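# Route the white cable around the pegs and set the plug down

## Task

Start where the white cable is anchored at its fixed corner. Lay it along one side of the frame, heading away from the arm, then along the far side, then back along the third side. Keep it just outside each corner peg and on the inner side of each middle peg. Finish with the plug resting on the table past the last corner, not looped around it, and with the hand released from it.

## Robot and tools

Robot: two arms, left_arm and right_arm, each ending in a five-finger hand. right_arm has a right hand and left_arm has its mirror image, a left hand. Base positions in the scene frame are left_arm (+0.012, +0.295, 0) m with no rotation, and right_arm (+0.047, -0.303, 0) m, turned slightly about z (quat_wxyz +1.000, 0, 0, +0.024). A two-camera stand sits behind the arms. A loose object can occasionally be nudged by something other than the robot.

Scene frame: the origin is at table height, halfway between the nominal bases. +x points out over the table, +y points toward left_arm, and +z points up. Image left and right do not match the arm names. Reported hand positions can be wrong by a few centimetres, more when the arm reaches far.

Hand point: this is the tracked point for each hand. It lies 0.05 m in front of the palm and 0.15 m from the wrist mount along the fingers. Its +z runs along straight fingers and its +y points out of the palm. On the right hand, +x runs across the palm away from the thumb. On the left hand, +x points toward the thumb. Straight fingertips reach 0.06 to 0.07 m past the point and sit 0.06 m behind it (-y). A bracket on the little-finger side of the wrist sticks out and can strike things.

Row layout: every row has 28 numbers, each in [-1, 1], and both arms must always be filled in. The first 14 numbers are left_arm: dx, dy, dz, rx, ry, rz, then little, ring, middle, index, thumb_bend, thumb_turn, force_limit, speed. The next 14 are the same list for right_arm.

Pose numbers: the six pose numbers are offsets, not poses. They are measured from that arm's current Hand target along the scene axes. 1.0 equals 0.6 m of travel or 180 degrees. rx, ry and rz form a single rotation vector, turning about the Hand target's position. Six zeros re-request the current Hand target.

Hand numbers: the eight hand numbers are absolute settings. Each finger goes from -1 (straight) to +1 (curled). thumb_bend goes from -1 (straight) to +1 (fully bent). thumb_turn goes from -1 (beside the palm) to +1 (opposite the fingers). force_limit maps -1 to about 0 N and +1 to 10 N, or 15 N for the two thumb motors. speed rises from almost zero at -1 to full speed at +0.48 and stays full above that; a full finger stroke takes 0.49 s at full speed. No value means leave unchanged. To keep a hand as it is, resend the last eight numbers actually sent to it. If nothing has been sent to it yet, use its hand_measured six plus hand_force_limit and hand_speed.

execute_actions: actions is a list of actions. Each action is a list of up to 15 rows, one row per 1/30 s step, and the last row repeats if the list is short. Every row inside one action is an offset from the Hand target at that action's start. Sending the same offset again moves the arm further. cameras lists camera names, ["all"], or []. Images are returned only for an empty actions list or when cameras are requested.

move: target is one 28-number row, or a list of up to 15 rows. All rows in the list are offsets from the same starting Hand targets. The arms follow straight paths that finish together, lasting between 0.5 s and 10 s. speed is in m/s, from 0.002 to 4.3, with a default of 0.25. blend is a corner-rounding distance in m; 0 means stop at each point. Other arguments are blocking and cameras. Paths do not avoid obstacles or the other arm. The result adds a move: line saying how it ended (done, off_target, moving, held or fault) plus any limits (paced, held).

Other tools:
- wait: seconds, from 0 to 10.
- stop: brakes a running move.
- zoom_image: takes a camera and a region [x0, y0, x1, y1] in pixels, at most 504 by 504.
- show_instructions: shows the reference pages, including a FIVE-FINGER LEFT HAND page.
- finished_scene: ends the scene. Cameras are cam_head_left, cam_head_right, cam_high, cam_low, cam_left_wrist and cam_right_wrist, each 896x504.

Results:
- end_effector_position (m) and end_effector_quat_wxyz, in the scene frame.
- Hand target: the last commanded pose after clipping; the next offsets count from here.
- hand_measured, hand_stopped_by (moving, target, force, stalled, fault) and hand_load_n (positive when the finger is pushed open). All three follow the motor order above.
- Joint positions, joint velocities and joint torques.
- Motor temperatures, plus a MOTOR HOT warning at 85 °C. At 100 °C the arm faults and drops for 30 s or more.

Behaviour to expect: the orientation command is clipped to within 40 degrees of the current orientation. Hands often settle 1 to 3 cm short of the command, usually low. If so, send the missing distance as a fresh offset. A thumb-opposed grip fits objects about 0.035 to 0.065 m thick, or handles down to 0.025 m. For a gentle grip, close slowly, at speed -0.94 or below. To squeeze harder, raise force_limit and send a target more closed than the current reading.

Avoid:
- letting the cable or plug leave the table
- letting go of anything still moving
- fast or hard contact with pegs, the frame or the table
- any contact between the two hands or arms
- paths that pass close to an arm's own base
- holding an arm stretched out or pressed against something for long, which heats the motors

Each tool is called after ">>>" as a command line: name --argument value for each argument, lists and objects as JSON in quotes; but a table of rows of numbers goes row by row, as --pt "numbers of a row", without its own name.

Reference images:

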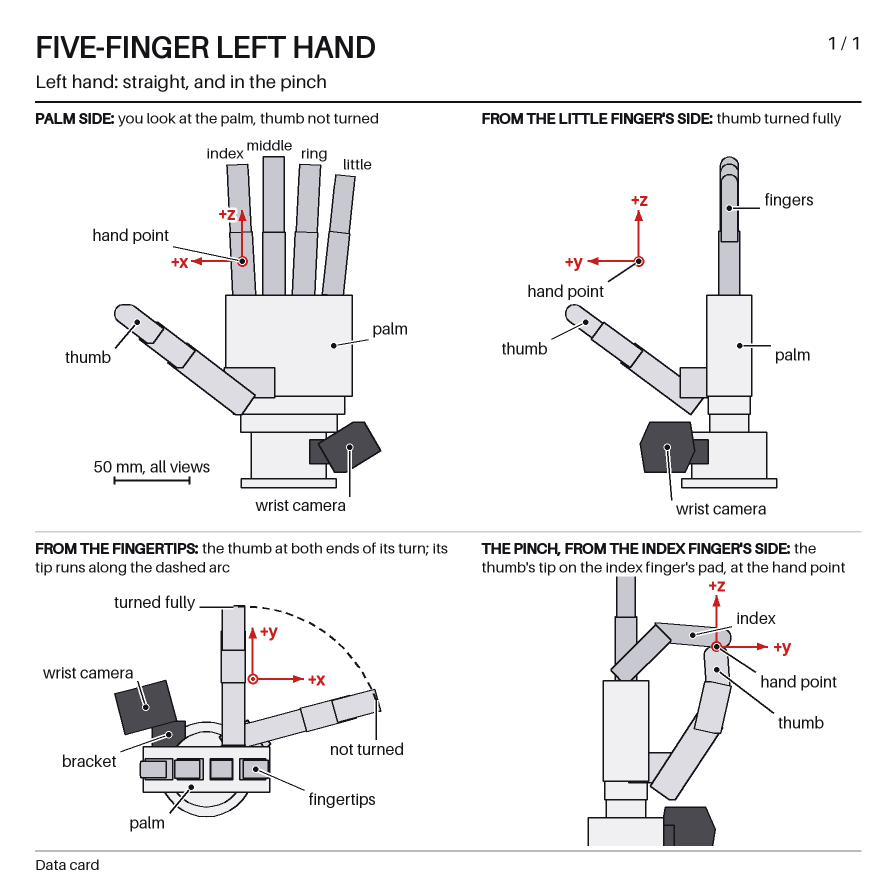

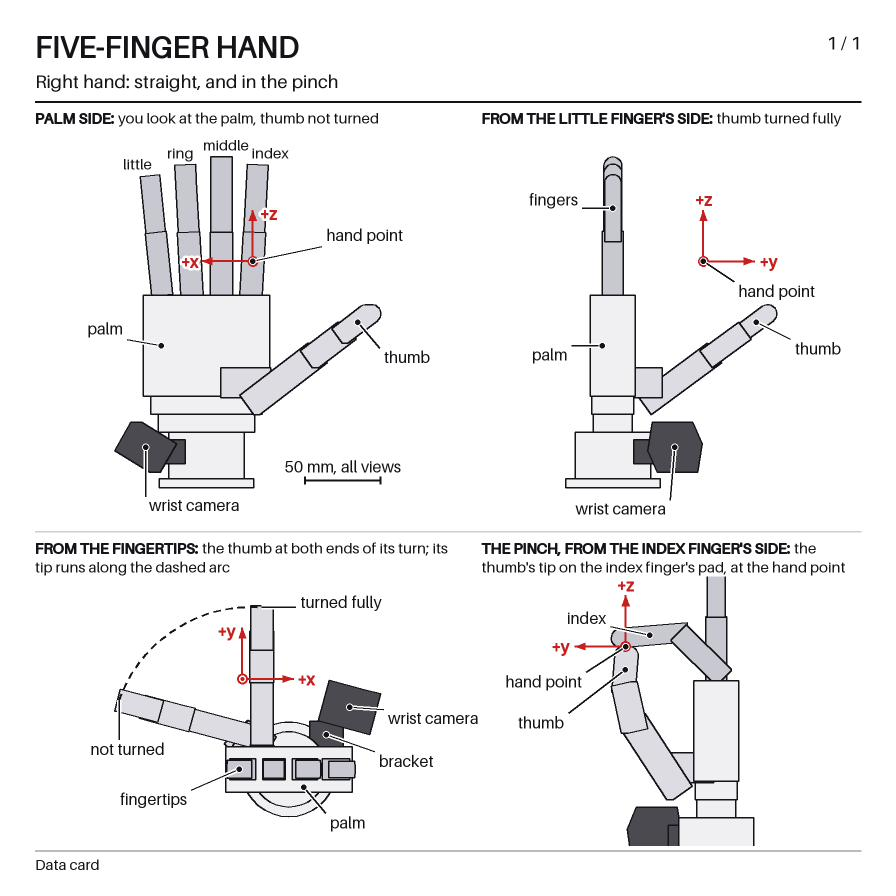

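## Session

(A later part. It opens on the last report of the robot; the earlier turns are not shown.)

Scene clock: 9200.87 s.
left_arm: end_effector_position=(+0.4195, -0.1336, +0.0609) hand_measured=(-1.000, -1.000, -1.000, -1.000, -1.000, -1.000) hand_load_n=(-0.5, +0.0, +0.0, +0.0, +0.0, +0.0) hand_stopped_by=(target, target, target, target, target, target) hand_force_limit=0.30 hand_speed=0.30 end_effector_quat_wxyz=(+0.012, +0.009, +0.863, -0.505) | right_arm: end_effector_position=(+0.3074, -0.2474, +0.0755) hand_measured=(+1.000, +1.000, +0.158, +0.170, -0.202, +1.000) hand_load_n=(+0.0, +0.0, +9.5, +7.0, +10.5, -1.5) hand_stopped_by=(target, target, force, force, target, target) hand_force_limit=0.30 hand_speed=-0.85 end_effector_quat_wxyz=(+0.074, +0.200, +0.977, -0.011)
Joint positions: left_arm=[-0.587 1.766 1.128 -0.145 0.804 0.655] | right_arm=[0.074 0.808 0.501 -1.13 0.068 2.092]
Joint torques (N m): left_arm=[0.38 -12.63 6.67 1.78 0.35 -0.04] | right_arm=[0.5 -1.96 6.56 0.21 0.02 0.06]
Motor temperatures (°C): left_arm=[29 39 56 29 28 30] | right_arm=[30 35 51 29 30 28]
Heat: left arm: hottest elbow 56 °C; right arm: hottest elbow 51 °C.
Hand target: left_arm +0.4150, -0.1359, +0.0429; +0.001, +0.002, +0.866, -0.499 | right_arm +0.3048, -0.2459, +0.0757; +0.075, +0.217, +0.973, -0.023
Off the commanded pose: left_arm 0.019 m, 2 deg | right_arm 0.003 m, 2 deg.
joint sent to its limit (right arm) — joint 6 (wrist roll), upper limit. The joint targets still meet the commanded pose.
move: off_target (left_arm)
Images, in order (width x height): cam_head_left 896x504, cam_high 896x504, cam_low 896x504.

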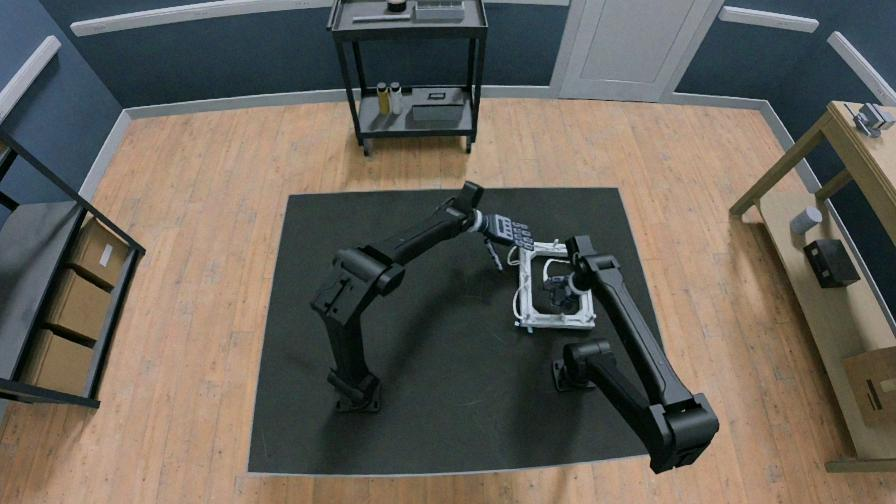

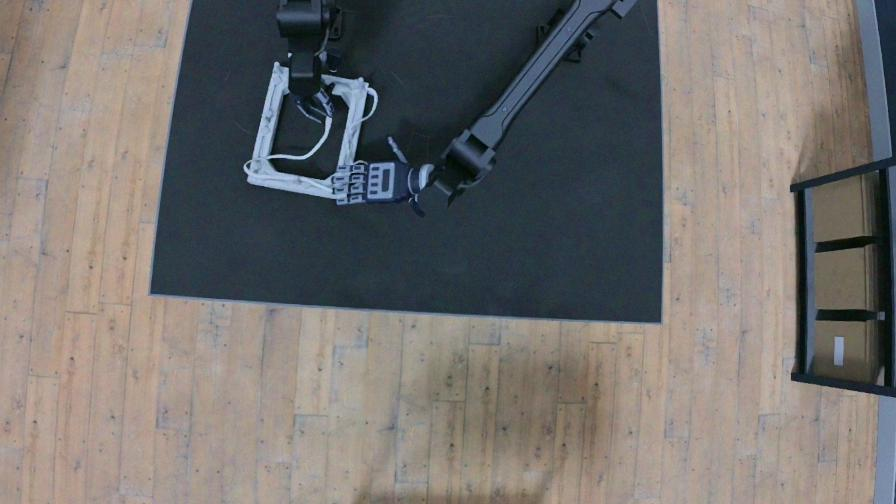

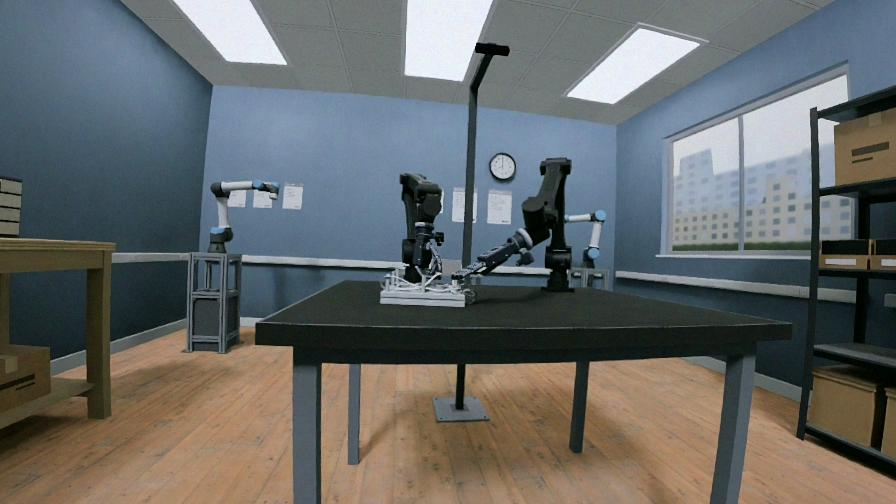

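>>> move --pt "0.0 0.0 0.145 0 0 0 -1 -1 -1 -1 1 1 0.3 0.3 0 0 -0.02 0 0 0 1 1 0.5 0.6 -0.2 1 0.3 -0.85" --pt "-0.003 -0.332 0.145 0 0 0 -1 -1 -1 -1 1 1 0.3 0.3 0 0 -0.02 0 0 0 1 1 0.5 0.6 -0.2 1 0.3 -0.85" --speed 0.12 --blend 0.02 --cameras '["cam_high","cam_low","cam_head_left","cam_left_wrist"]'

>>> zoom_image --camera "cam_low" --region '[350, 225, 490, 315]'

>>> zoom_image --camera "cam_high" --region '[200, 60, 400, 240]'

Scene clock: 9230.60 s.
left_arm: end_effector_position=(+0.4086, -0.3242, +0.1279) hand_measured=(-1.000, -1.000, -1.000, -1.000, +0.952, +1.000) hand_load_n=(+0.0, +0.0, -0.5, +0.0, +14.0, +2.0) hand_stopped_by=(target, target, target, target, force, target) hand_force_limit=0.30 hand_speed=0.30 end_effector_quat_wxyz=(+0.003, +0.005, +0.867, -0.498) | right_arm: end_effector_position=(+0.3036, -0.2479, +0.0663) hand_measured=(+1.000, +1.000, +0.158, +0.170, -0.202, +1.000) hand_load_n=(+0.0, +0.0, +10.0, +7.0, +10.5, -1.5) hand_stopped_by=(target, target, force, force, target, target) hand_force_limit=0.30 hand_speed=-0.85 end_effector_quat_wxyz=(+0.072, +0.200, +0.977, -0.012)
Joint positions: left_arm=[-0.846 1.954 1.6 -0.306 0.609 0.431] | right_arm=[0.074 0.81 0.478 -1.11 0.068 2.092]
Joint torques (N m): left_arm=[0.62 -17.44 11.34 0.94 0.29 -0.04] | right_arm=[0.21 -1.79 6.35 1.14 -0.04 0.04]
Motor temperatures (°C): left_arm=[29 39 56 29 28 30] | right_arm=[30 35 49 29 30 28]
Heat: left arm: hottest elbow 56 °C; right arm: hottest elbow 49 °C.
Hand target: left_arm +0.4133, -0.3350, +0.1301; +0.001, +0.002, +0.866, -0.499 | right_arm +0.3048, -0.2459, +0.0637; +0.075, +0.217, +0.973, -0.023
Off the commanded pose: left_arm 0.012 m, 0 deg | right_arm 0.003 m, 2 deg.
joint sent to its limit (right arm) — joint 6 (wrist roll), upper limit. The joint targets still meet the commanded pose.
move: off_target (left_arm)
Images, in order (width x height): cam_head_left 896x504, cam_high 896x504, cam_low 896x504, cam_left_wrist 896x504.

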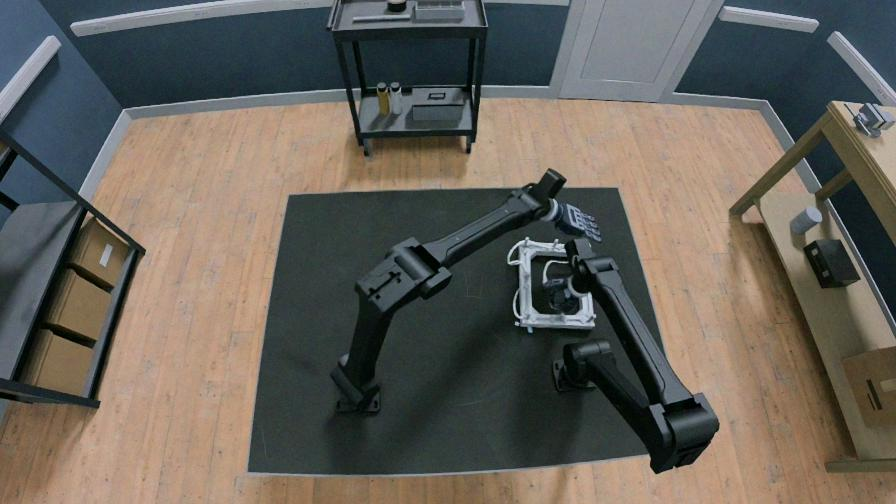

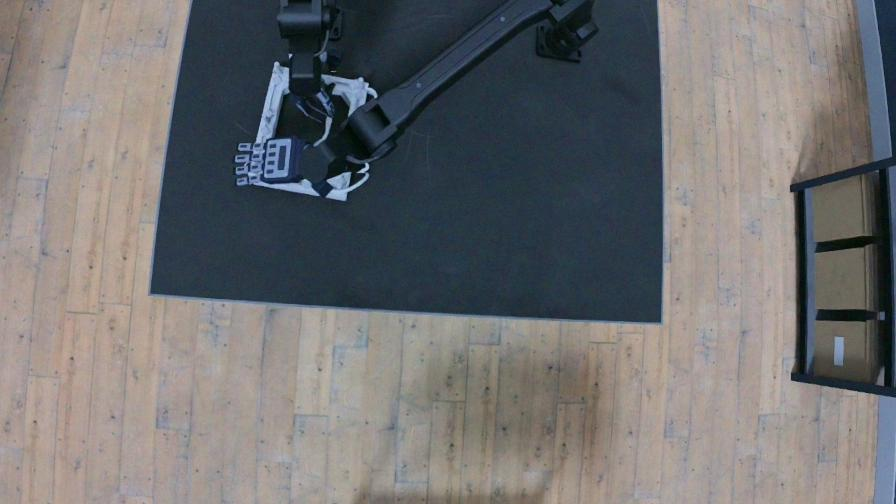

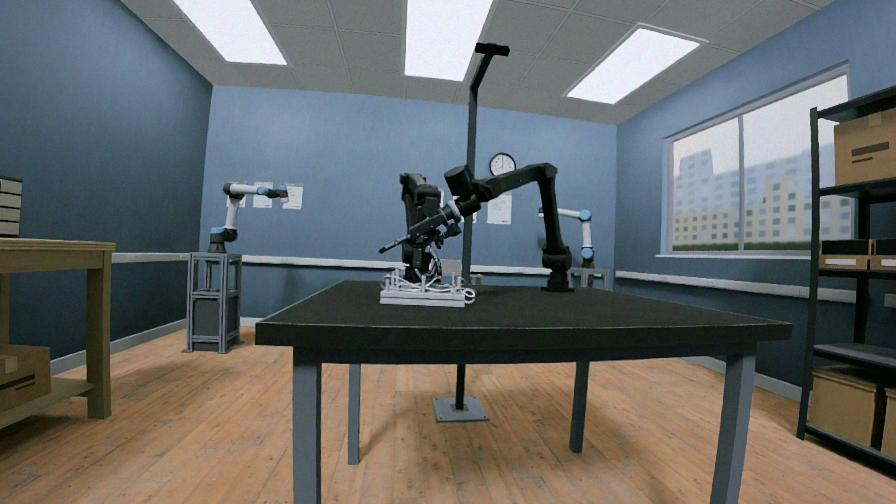

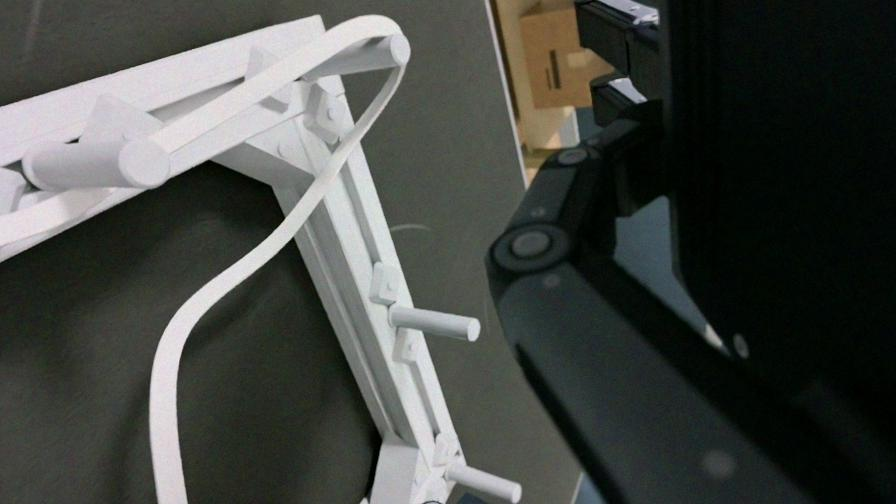

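Scaled by 3.600 from the camera's 896x504 image, which has a finer 1280x720 frame.

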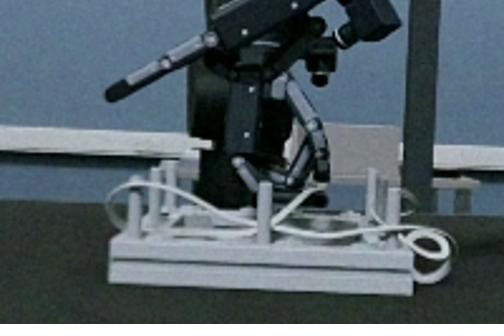

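Scaled by 2.520 from the camera's 896x504 image, which has a finer 1280x720 frame.

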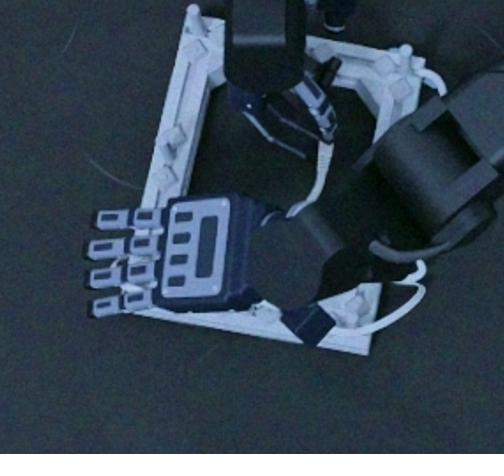

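>>> move --pt "0.0 0.0 -0.11 0 0 0 -1 -1 -1 -1 0.85 1 0.3 0.3 0 0 0 0 0 0 1 1 0.5 0.6 -0.2 1 0.3 -0.85" --speed 0.08 --cameras '["cam_low","cam_left_wrist"]'

>>> zoom_image --camera "cam_low" --region '[350, 245, 450, 315]'

>>> zoom_image --camera "cam_low" --region '[430, 265, 490, 315]'

Scene clock: 9239.83 s.
left_arm: end_effector_position=(+0.4145, -0.3308, +0.0750) hand_measured=(-1.000, -1.000, -1.000, -1.000, +0.850, +1.000) hand_load_n=(+0.0, +0.0, +0.0, +0.0, +0.0, +0.0) hand_stopped_by=(target, target, target, target, target, target) hand_force_limit=0.30 hand_speed=0.30 end_effector_quat_wxyz=(+0.005, +0.005, +0.866, -0.500) | right_arm: end_effector_position=(+0.3036, -0.2479, +0.0663) hand_measured=(+1.000, +1.000, +0.158, +0.170, -0.202, +1.000) hand_load_n=(+0.0, -0.5, +9.5, +7.5, +10.5, -1.5) hand_stopped_by=(target, target, force, force, target, target) hand_force_limit=0.30 hand_speed=-0.85 end_effector_quat_wxyz=(+0.072, +0.200, +0.977, -0.012)
Joint positions: left_arm=[-0.846 2.03 1.569 -0.195 0.609 0.43] | right_arm=[0.074 0.81 0.478 -1.11 0.068 2.092]
Joint torques (N m): left_arm=[0.56 -18.43 8.05 2.09 0.29 -0.02] | right_arm=[0.38 -0.26 6.39 0.99 -0.04 -0.01]
Motor temperatures (°C): left_arm=[29 39 59 29 28 30] | right_arm=[30 34 49 29 30 28]
Heat: left arm: hottest elbow 59 °C; right arm: hottest elbow 49 °C.
Hand target: left_arm +0.4133, -0.3350, +0.0642; +0.001, +0.002, +0.866, -0.499 | right_arm +0.3048, -0.2459, +0.0637; +0.075, +0.217, +0.973, -0.023
Off the commanded pose: left_arm 0.012 m, 1 deg | right_arm 0.003 m, 2 deg.
joint sent to its limit (right arm) — joint 6 (wrist roll), upper limit. The joint targets still meet the commanded pose.
move: off_target (left_arm)
Images, in order (width x height): cam_low 896x504, cam_left_wrist 896x504.

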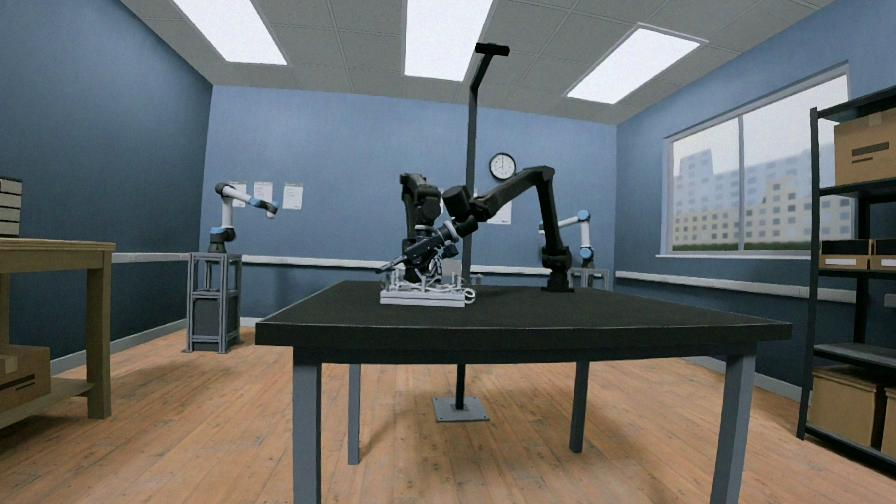

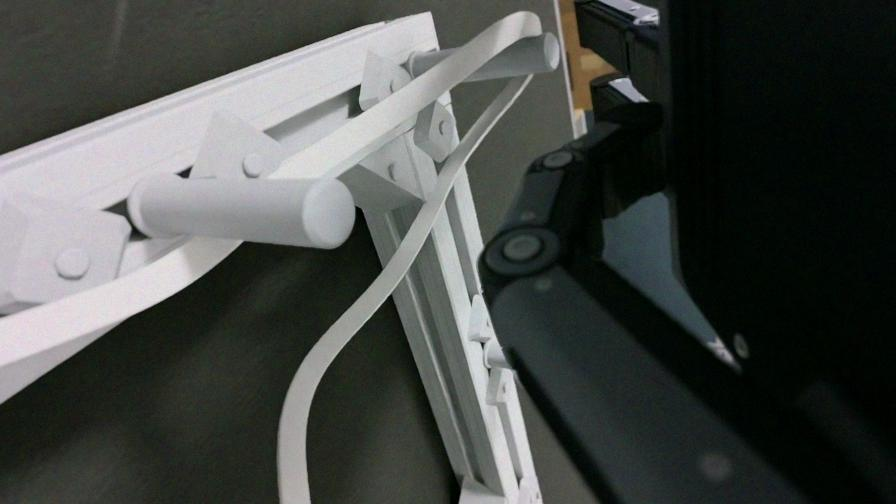

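Scaled by 5.040 from the camera's 896x504 image, which has a finer 1280x720 frame.

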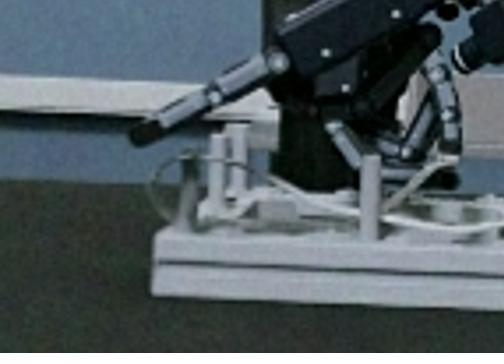

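Scaled by 8.400 from the camera's 896x504 image, which has a finer 1280x720 frame.

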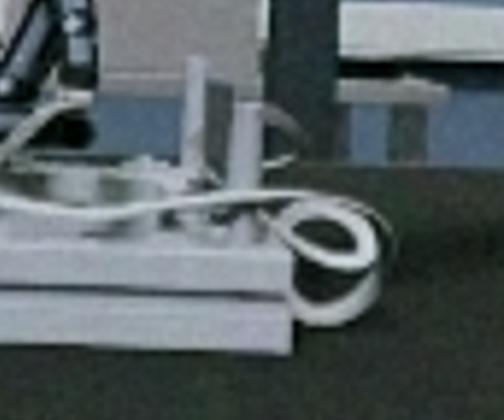

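>>> move --pt "0.0 0.0 -0.022 0 0 0 -1 -1 -1 -1 0.85 1 0.3 0.3 0 0 0 0 0 0 1 1 0.5 0.6 -0.2 1 0.3 -0.85" --speed 0.08 --cameras '["cam_low","cam_left_wrist"]'

>>> zoom_image --camera "cam_low" --region '[350, 245, 450, 315]'

Scene clock: 9245.43 s.
left_arm: end_effector_position=(+0.4153, -0.3318, +0.0651) hand_measured=(-1.000, -1.000, -1.000, -1.000, +0.850, +1.000) hand_load_n=(+0.0, +0.0, +0.0, +0.0, +0.0, +0.0) hand_stopped_by=(target, target, target, target, target, target) hand_force_limit=0.30 hand_speed=0.30 end_effector_quat_wxyz=(+0.006, +0.006, +0.865, -0.501) | right_arm: end_effector_position=(+0.3036, -0.2479, +0.0663) hand_measured=(+1.000, +1.000, +0.158, +0.170, -0.202, +1.000) hand_load_n=(+0.0, +0.5, +9.5, +7.5, +10.5, -1.0) hand_stopped_by=(target, target, force, force, target, target) hand_force_limit=0.30 hand_speed=-0.85 end_effector_quat_wxyz=(+0.072, +0.200, +0.977, -0.012)
Joint positions: left_arm=[-0.846 2.043 1.56 -0.168 0.609 0.43] | right_arm=[0.074 0.81 0.478 -1.11 0.068 2.092]
Joint torques (N m): left_arm=[0.62 -18.08 7.82 2.18 0.29 -0.02] | right_arm=[0.26 -1.26 6.24 1.13 0 0.05]
Motor temperatures (°C): left_arm=[29 39 58 29 28 30] | right_arm=[30 34 49 29 30 28]
Heat: left arm: hottest elbow 58 °C; right arm: hottest elbow 49 °C.
Hand target: left_arm +0.4134, -0.3351, +0.0509; +0.001, +0.002, +0.866, -0.499 | right_arm +0.3048, -0.2459, +0.0637; +0.075, +0.217, +0.973, -0.023
Off the commanded pose: left_arm 0.015 m, 1 deg | right_arm 0.003 m, 2 deg.
joint sent to its limit (right arm) — joint 6 (wrist roll), upper limit. The joint targets still meet the commanded pose.
move: off_target (left_arm)
Images, in order (width x height): cam_low 896x504, cam_left_wrist 896x504.

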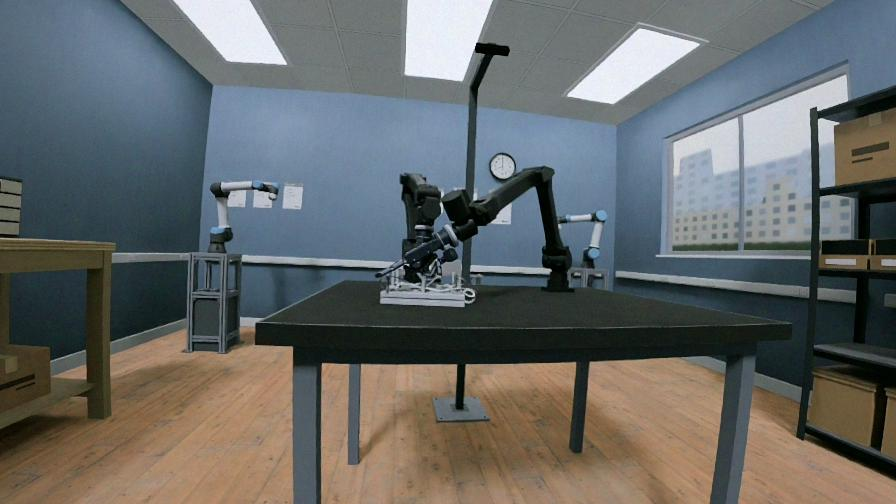

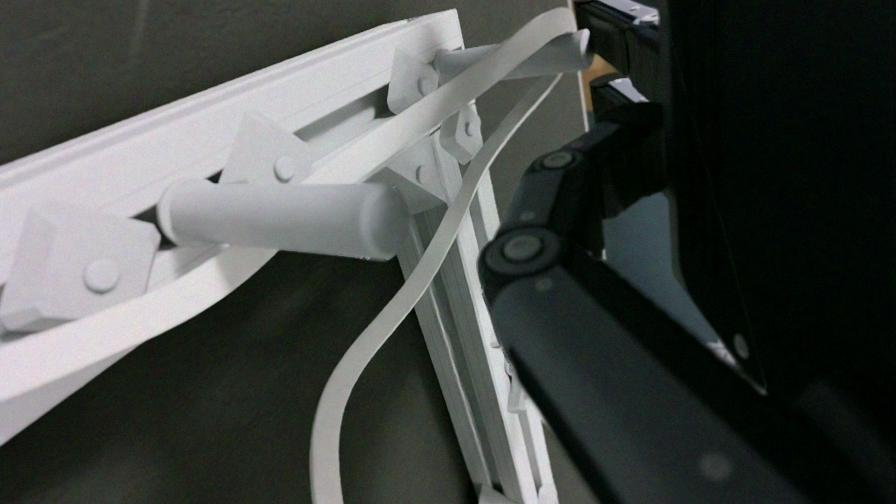

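Scaled by 5.040 from the camera's 896x504 image, which has a finer 1280x720 frame.

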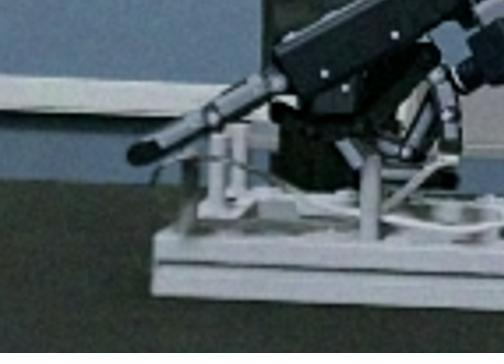

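>>> move --pt "0.0 0.0 0 0 0 0 -1 -1 -1 -1 0.85 1 0.3 0.3 -0.05 -0.107 0.065 0 0 0.178 1 1 0.5 0.6 -0.2 1 0.3 -0.85" --speed 0.1 --cameras '["cam_low","cam_left_wrist","cam_high","cam_head_left"]'

>>> zoom_image --camera "cam_low" --region '[350, 245, 450, 315]'

>>> zoom_image --camera "cam_high" --region '[200, 60, 400, 240]'

>>> zoom_image --camera "cam_head_left" --region '[500, 205, 640, 345]'

Scene clock: 9258.17 s.
left_arm: end_effector_position=(+0.4153, -0.3318, +0.0651) hand_measured=(-1.000, -1.000, -1.000, -1.000, +0.850, +1.000) hand_load_n=(+0.0, +0.0, +0.0, +0.0, +0.0, +0.0) hand_stopped_by=(target, target, target, target, target, target) hand_force_limit=0.30 hand_speed=0.30 end_effector_quat_wxyz=(+0.006, +0.006, +0.865, -0.501) | right_arm: end_effector_position=(+0.2645, -0.3042, +0.0873) hand_measured=(+1.000, +1.000, +0.158, +0.170, -0.202, +1.000) hand_load_n=(+0.0, +0.0, +9.5, +7.0, +10.5, -1.5) hand_stopped_by=(target, target, force, force, target, target) hand_force_limit=0.30 hand_speed=-0.85 end_effector_quat_wxyz=(+0.067, -0.058, +0.996, +0.003)
Joint positions: left_arm=[-0.846 2.043 1.56 -0.168 0.609 0.43] | right_arm=[-0.428 0.791 0.53 -1.191 -0.063 1.079]
Joint torques (N m): left_arm=[0.62 -18.26 7.82 2.1 0.29 -0.01] | right_arm=[0.09 -1.08 9.77 0.02 -0.23 -0.16]
Motor temperatures (°C): left_arm=[29 40 58 29 28 30] | right_arm=[30 34 49 29 30 28]
Heat: left arm: hottest elbow 58 °C; right arm: hottest elbow 49 °C.
Hand target: left_arm +0.4134, -0.3350, +0.0509; +0.001, +0.002, +0.866, -0.499 | right_arm +0.2748, -0.3100, +0.1026; +0.079, -0.060, +0.995, -0.001
Off the commanded pose: left_arm 0.015 m, 1 deg | right_arm 0.019 m, 1 deg.
move: off_target (left_arm, right_arm)
Images, in order (width x height): cam_head_left 896x504, cam_high 896x504, cam_low 896x504, cam_left_wrist 896x504.

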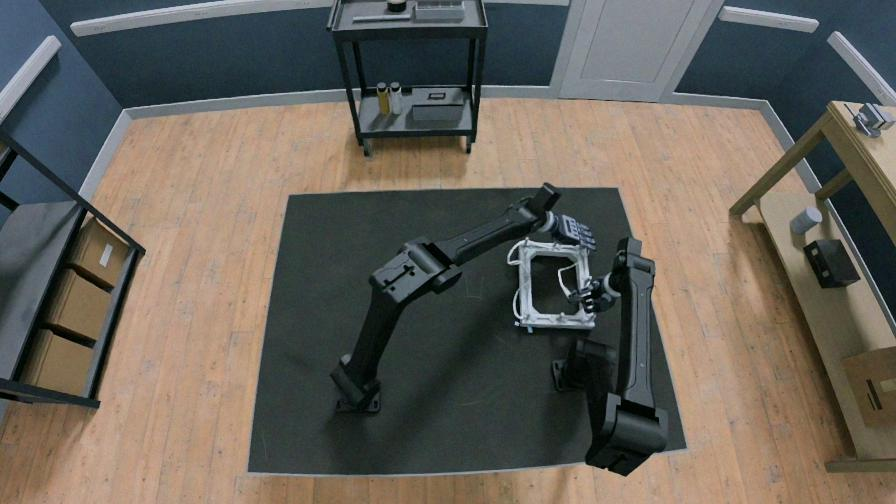

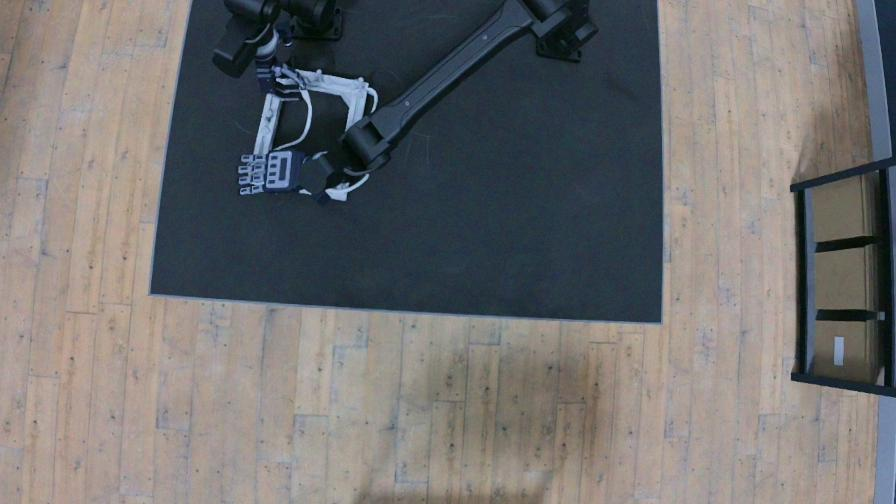

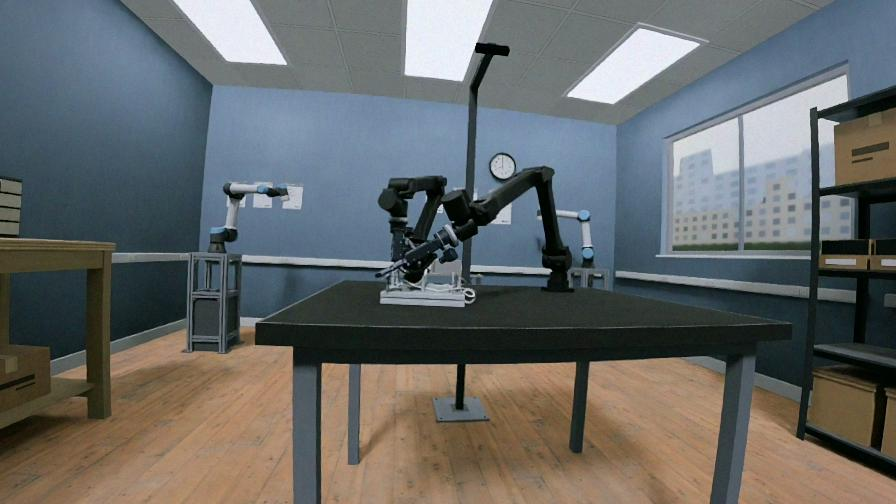

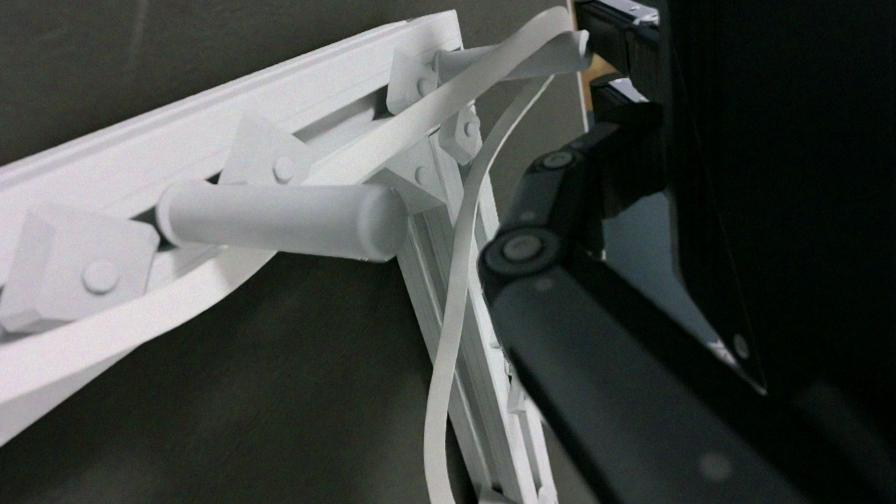

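Scaled by 5.040 from the camera's 896x504 image, which has a finer 1280x720 frame.

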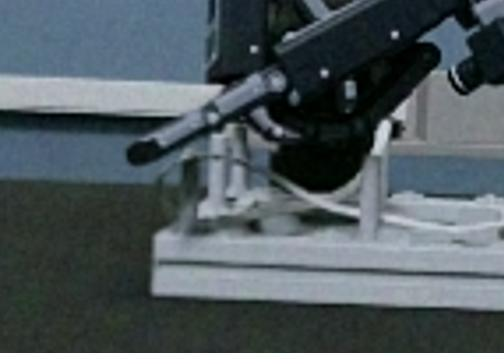

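Scaled by 2.520 from the camera's 896x504 image, which has a finer 1280x720 frame.

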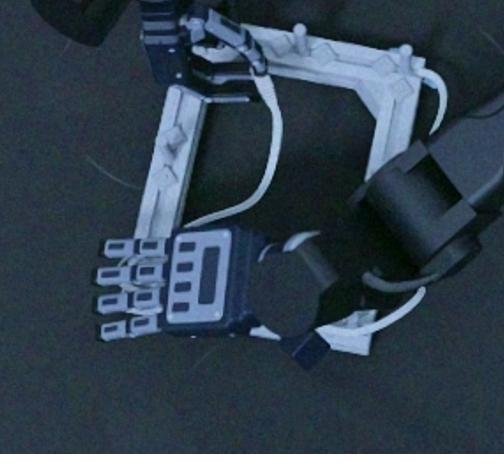

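Scaled by 3.600 from the camera's 896x504 image, which has a finer 1280x720 frame.

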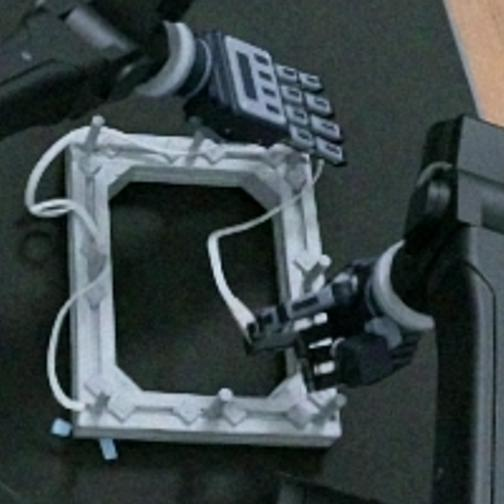

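>>> move --pt "0.0 0.0 0 0 0 0 -1 -1 -1 -1 0.85 1 0.3 0.3 0 -0.03 0.025 0 0 0 1 1 0.5 0.6 -0.2 1 0.3 -0.85" --pt "0.0 0.0 0 0 0 0 -1 -1 -1 -1 0.85 1 0.3 0.3 -0.01 -0.2 0.025 0 0 0 1 1 0.5 0.6 -0.2 1 0.3 -0.85" --speed 0.12 --blend 0.01 --cameras '["cam_low","cam_left_wrist","cam_high","cam_head_left"]'

>>> zoom_image --camera "cam_high" --region '[200, 60, 400, 240]'

>>> zoom_image --camera "cam_head_left" --region '[500, 205, 640, 345]'

Scene clock: 9270.87 s.
left_arm: end_effector_position=(+0.4153, -0.3318, +0.0651) hand_measured=(-1.000, -1.000, -1.000, -1.000, +0.850, +1.000) hand_load_n=(-0.5, +0.0, +0.0, +0.0, +0.0, +0.0) hand_stopped_by=(target, target, target, target, target, target) hand_force_limit=0.30 hand_speed=0.30 end_effector_quat_wxyz=(+0.006, +0.006, +0.865, -0.501) | right_arm: end_effector_position=(+0.2582, -0.4157, +0.1056) hand_measured=(+1.000, +1.000, +0.158, +0.170, -0.202, +1.000) hand_load_n=(+0.0, +0.0, +9.5, +7.5, +10.5, -1.5) hand_stopped_by=(target, target, force, force, target, target) hand_force_limit=0.30 hand_speed=-0.85 end_effector_quat_wxyz=(+0.065, -0.057, +0.996, +0.014)
Joint positions: left_arm=[-0.846 2.043 1.56 -0.168 0.609 0.43] | right_arm=[-0.889 1.012 0.689 -1.189 -0.12 0.619]
Joint torques (N m): left_arm=[0.56 -18.2 7.82 2.09 0.29 -0.02] | right_arm=[-1.55 -3.08 9.29 0.88 -0.24 -0.2]
Motor temperatures (°C): left_arm=[29 40 58 29 28 30] | right_arm=[30 34 50 29 30 28]
Heat: left arm: hottest elbow 58 °C; right arm: hottest elbow 50 °C.
Hand target: left_arm +0.4134, -0.3350, +0.0509; +0.001, +0.002, +0.866, -0.499 | right_arm +0.2688, -0.4300, +0.1177; +0.079, -0.060, +0.995, -0.001
Off the commanded pose: left_arm 0.015 m, 1 deg | right_arm 0.022 m, 2 deg.
move: off_target (left_arm, right_arm)
Images, in order (width x height): cam_head_left 896x504, cam_high 896x504, cam_low 896x504, cam_left_wrist 896x504.

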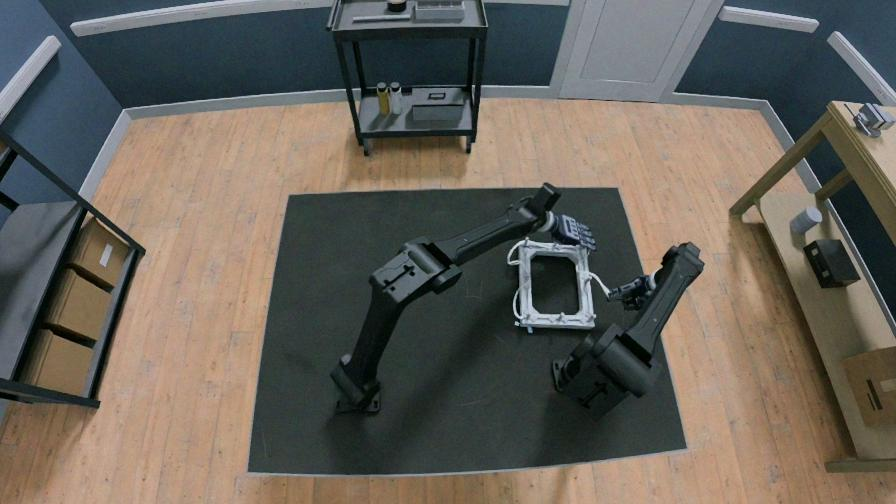

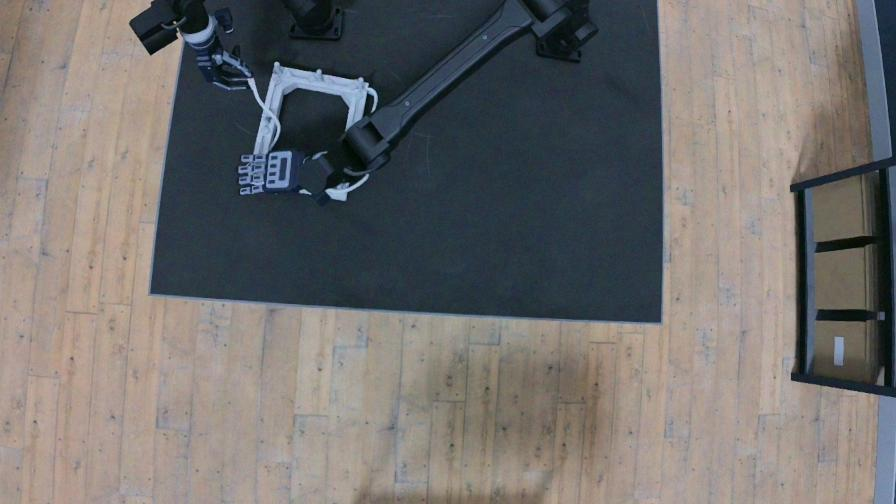

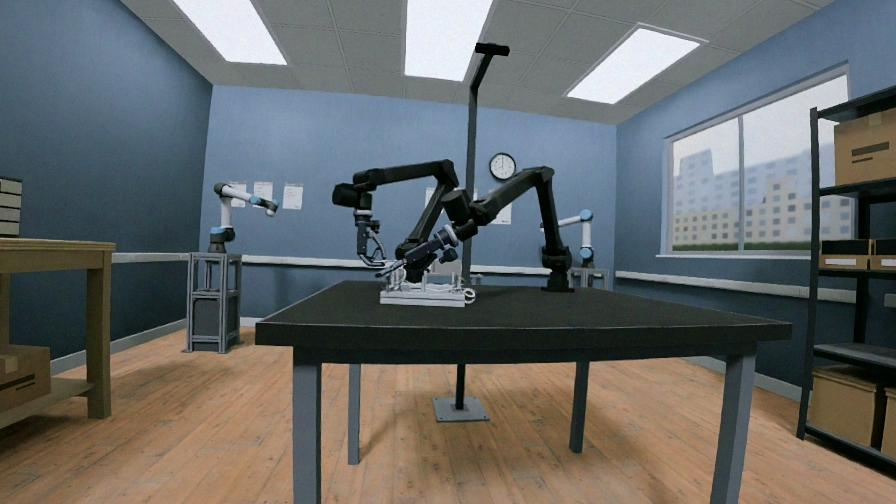

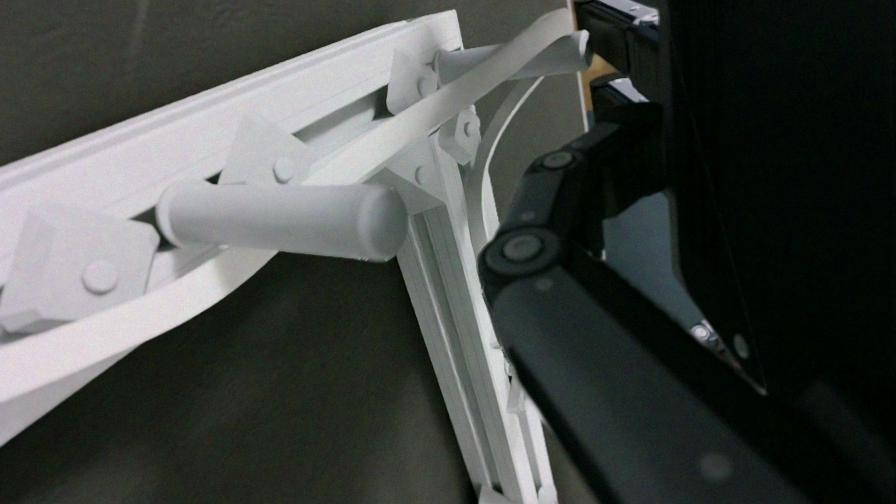

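Scaled by 2.520 from the camera's 896x504 image, which has a finer 1280x720 frame.

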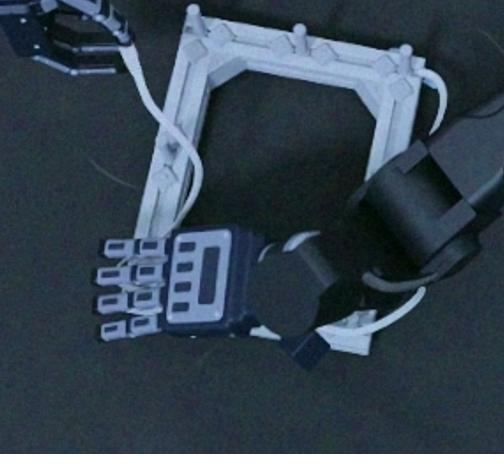

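Scaled by 3.600 from the camera's 896x504 image, which has a finer 1280x720 frame.

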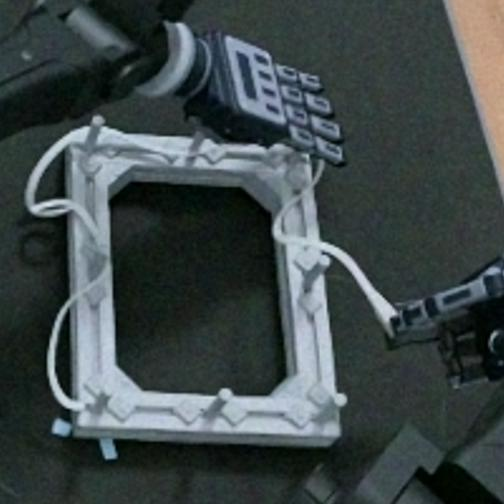

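>>> zoom_image --camera "cam_high" --region '[240, 80, 290, 150]'

>>> zoom_image --camera "cam_head_left" --region '[565, 255, 615, 305]'

>>> zoom_image --camera "cam_low" --region '[370, 255, 430, 305]'

Scaled by 7.200 from the camera's 896x504 image, which has a finer 1280x720 frame.

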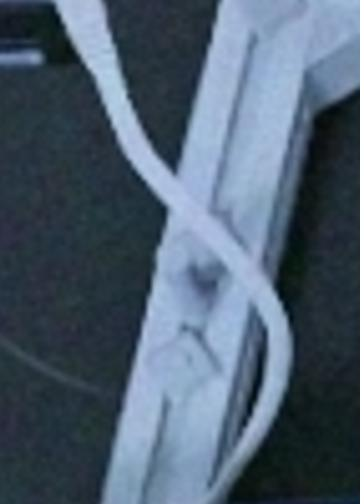

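Scaled by 10.080 from the camera's 896x504 image, which has a finer 1280x720 frame.

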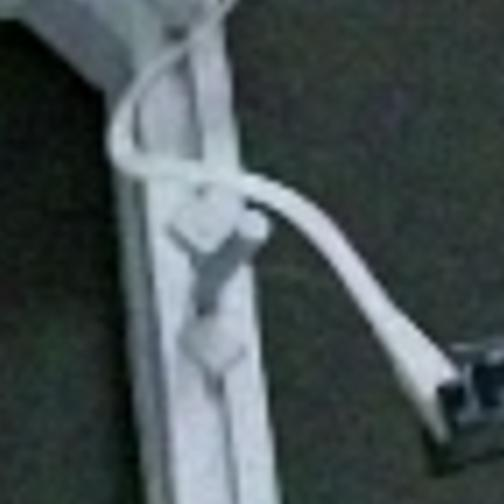

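Scaled by 8.400 from the camera's 896x504 image, which has a finer 1280x720 frame.

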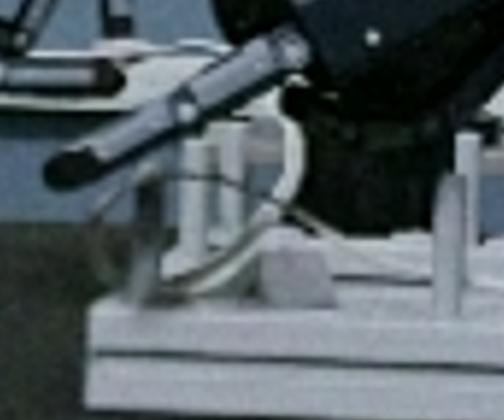

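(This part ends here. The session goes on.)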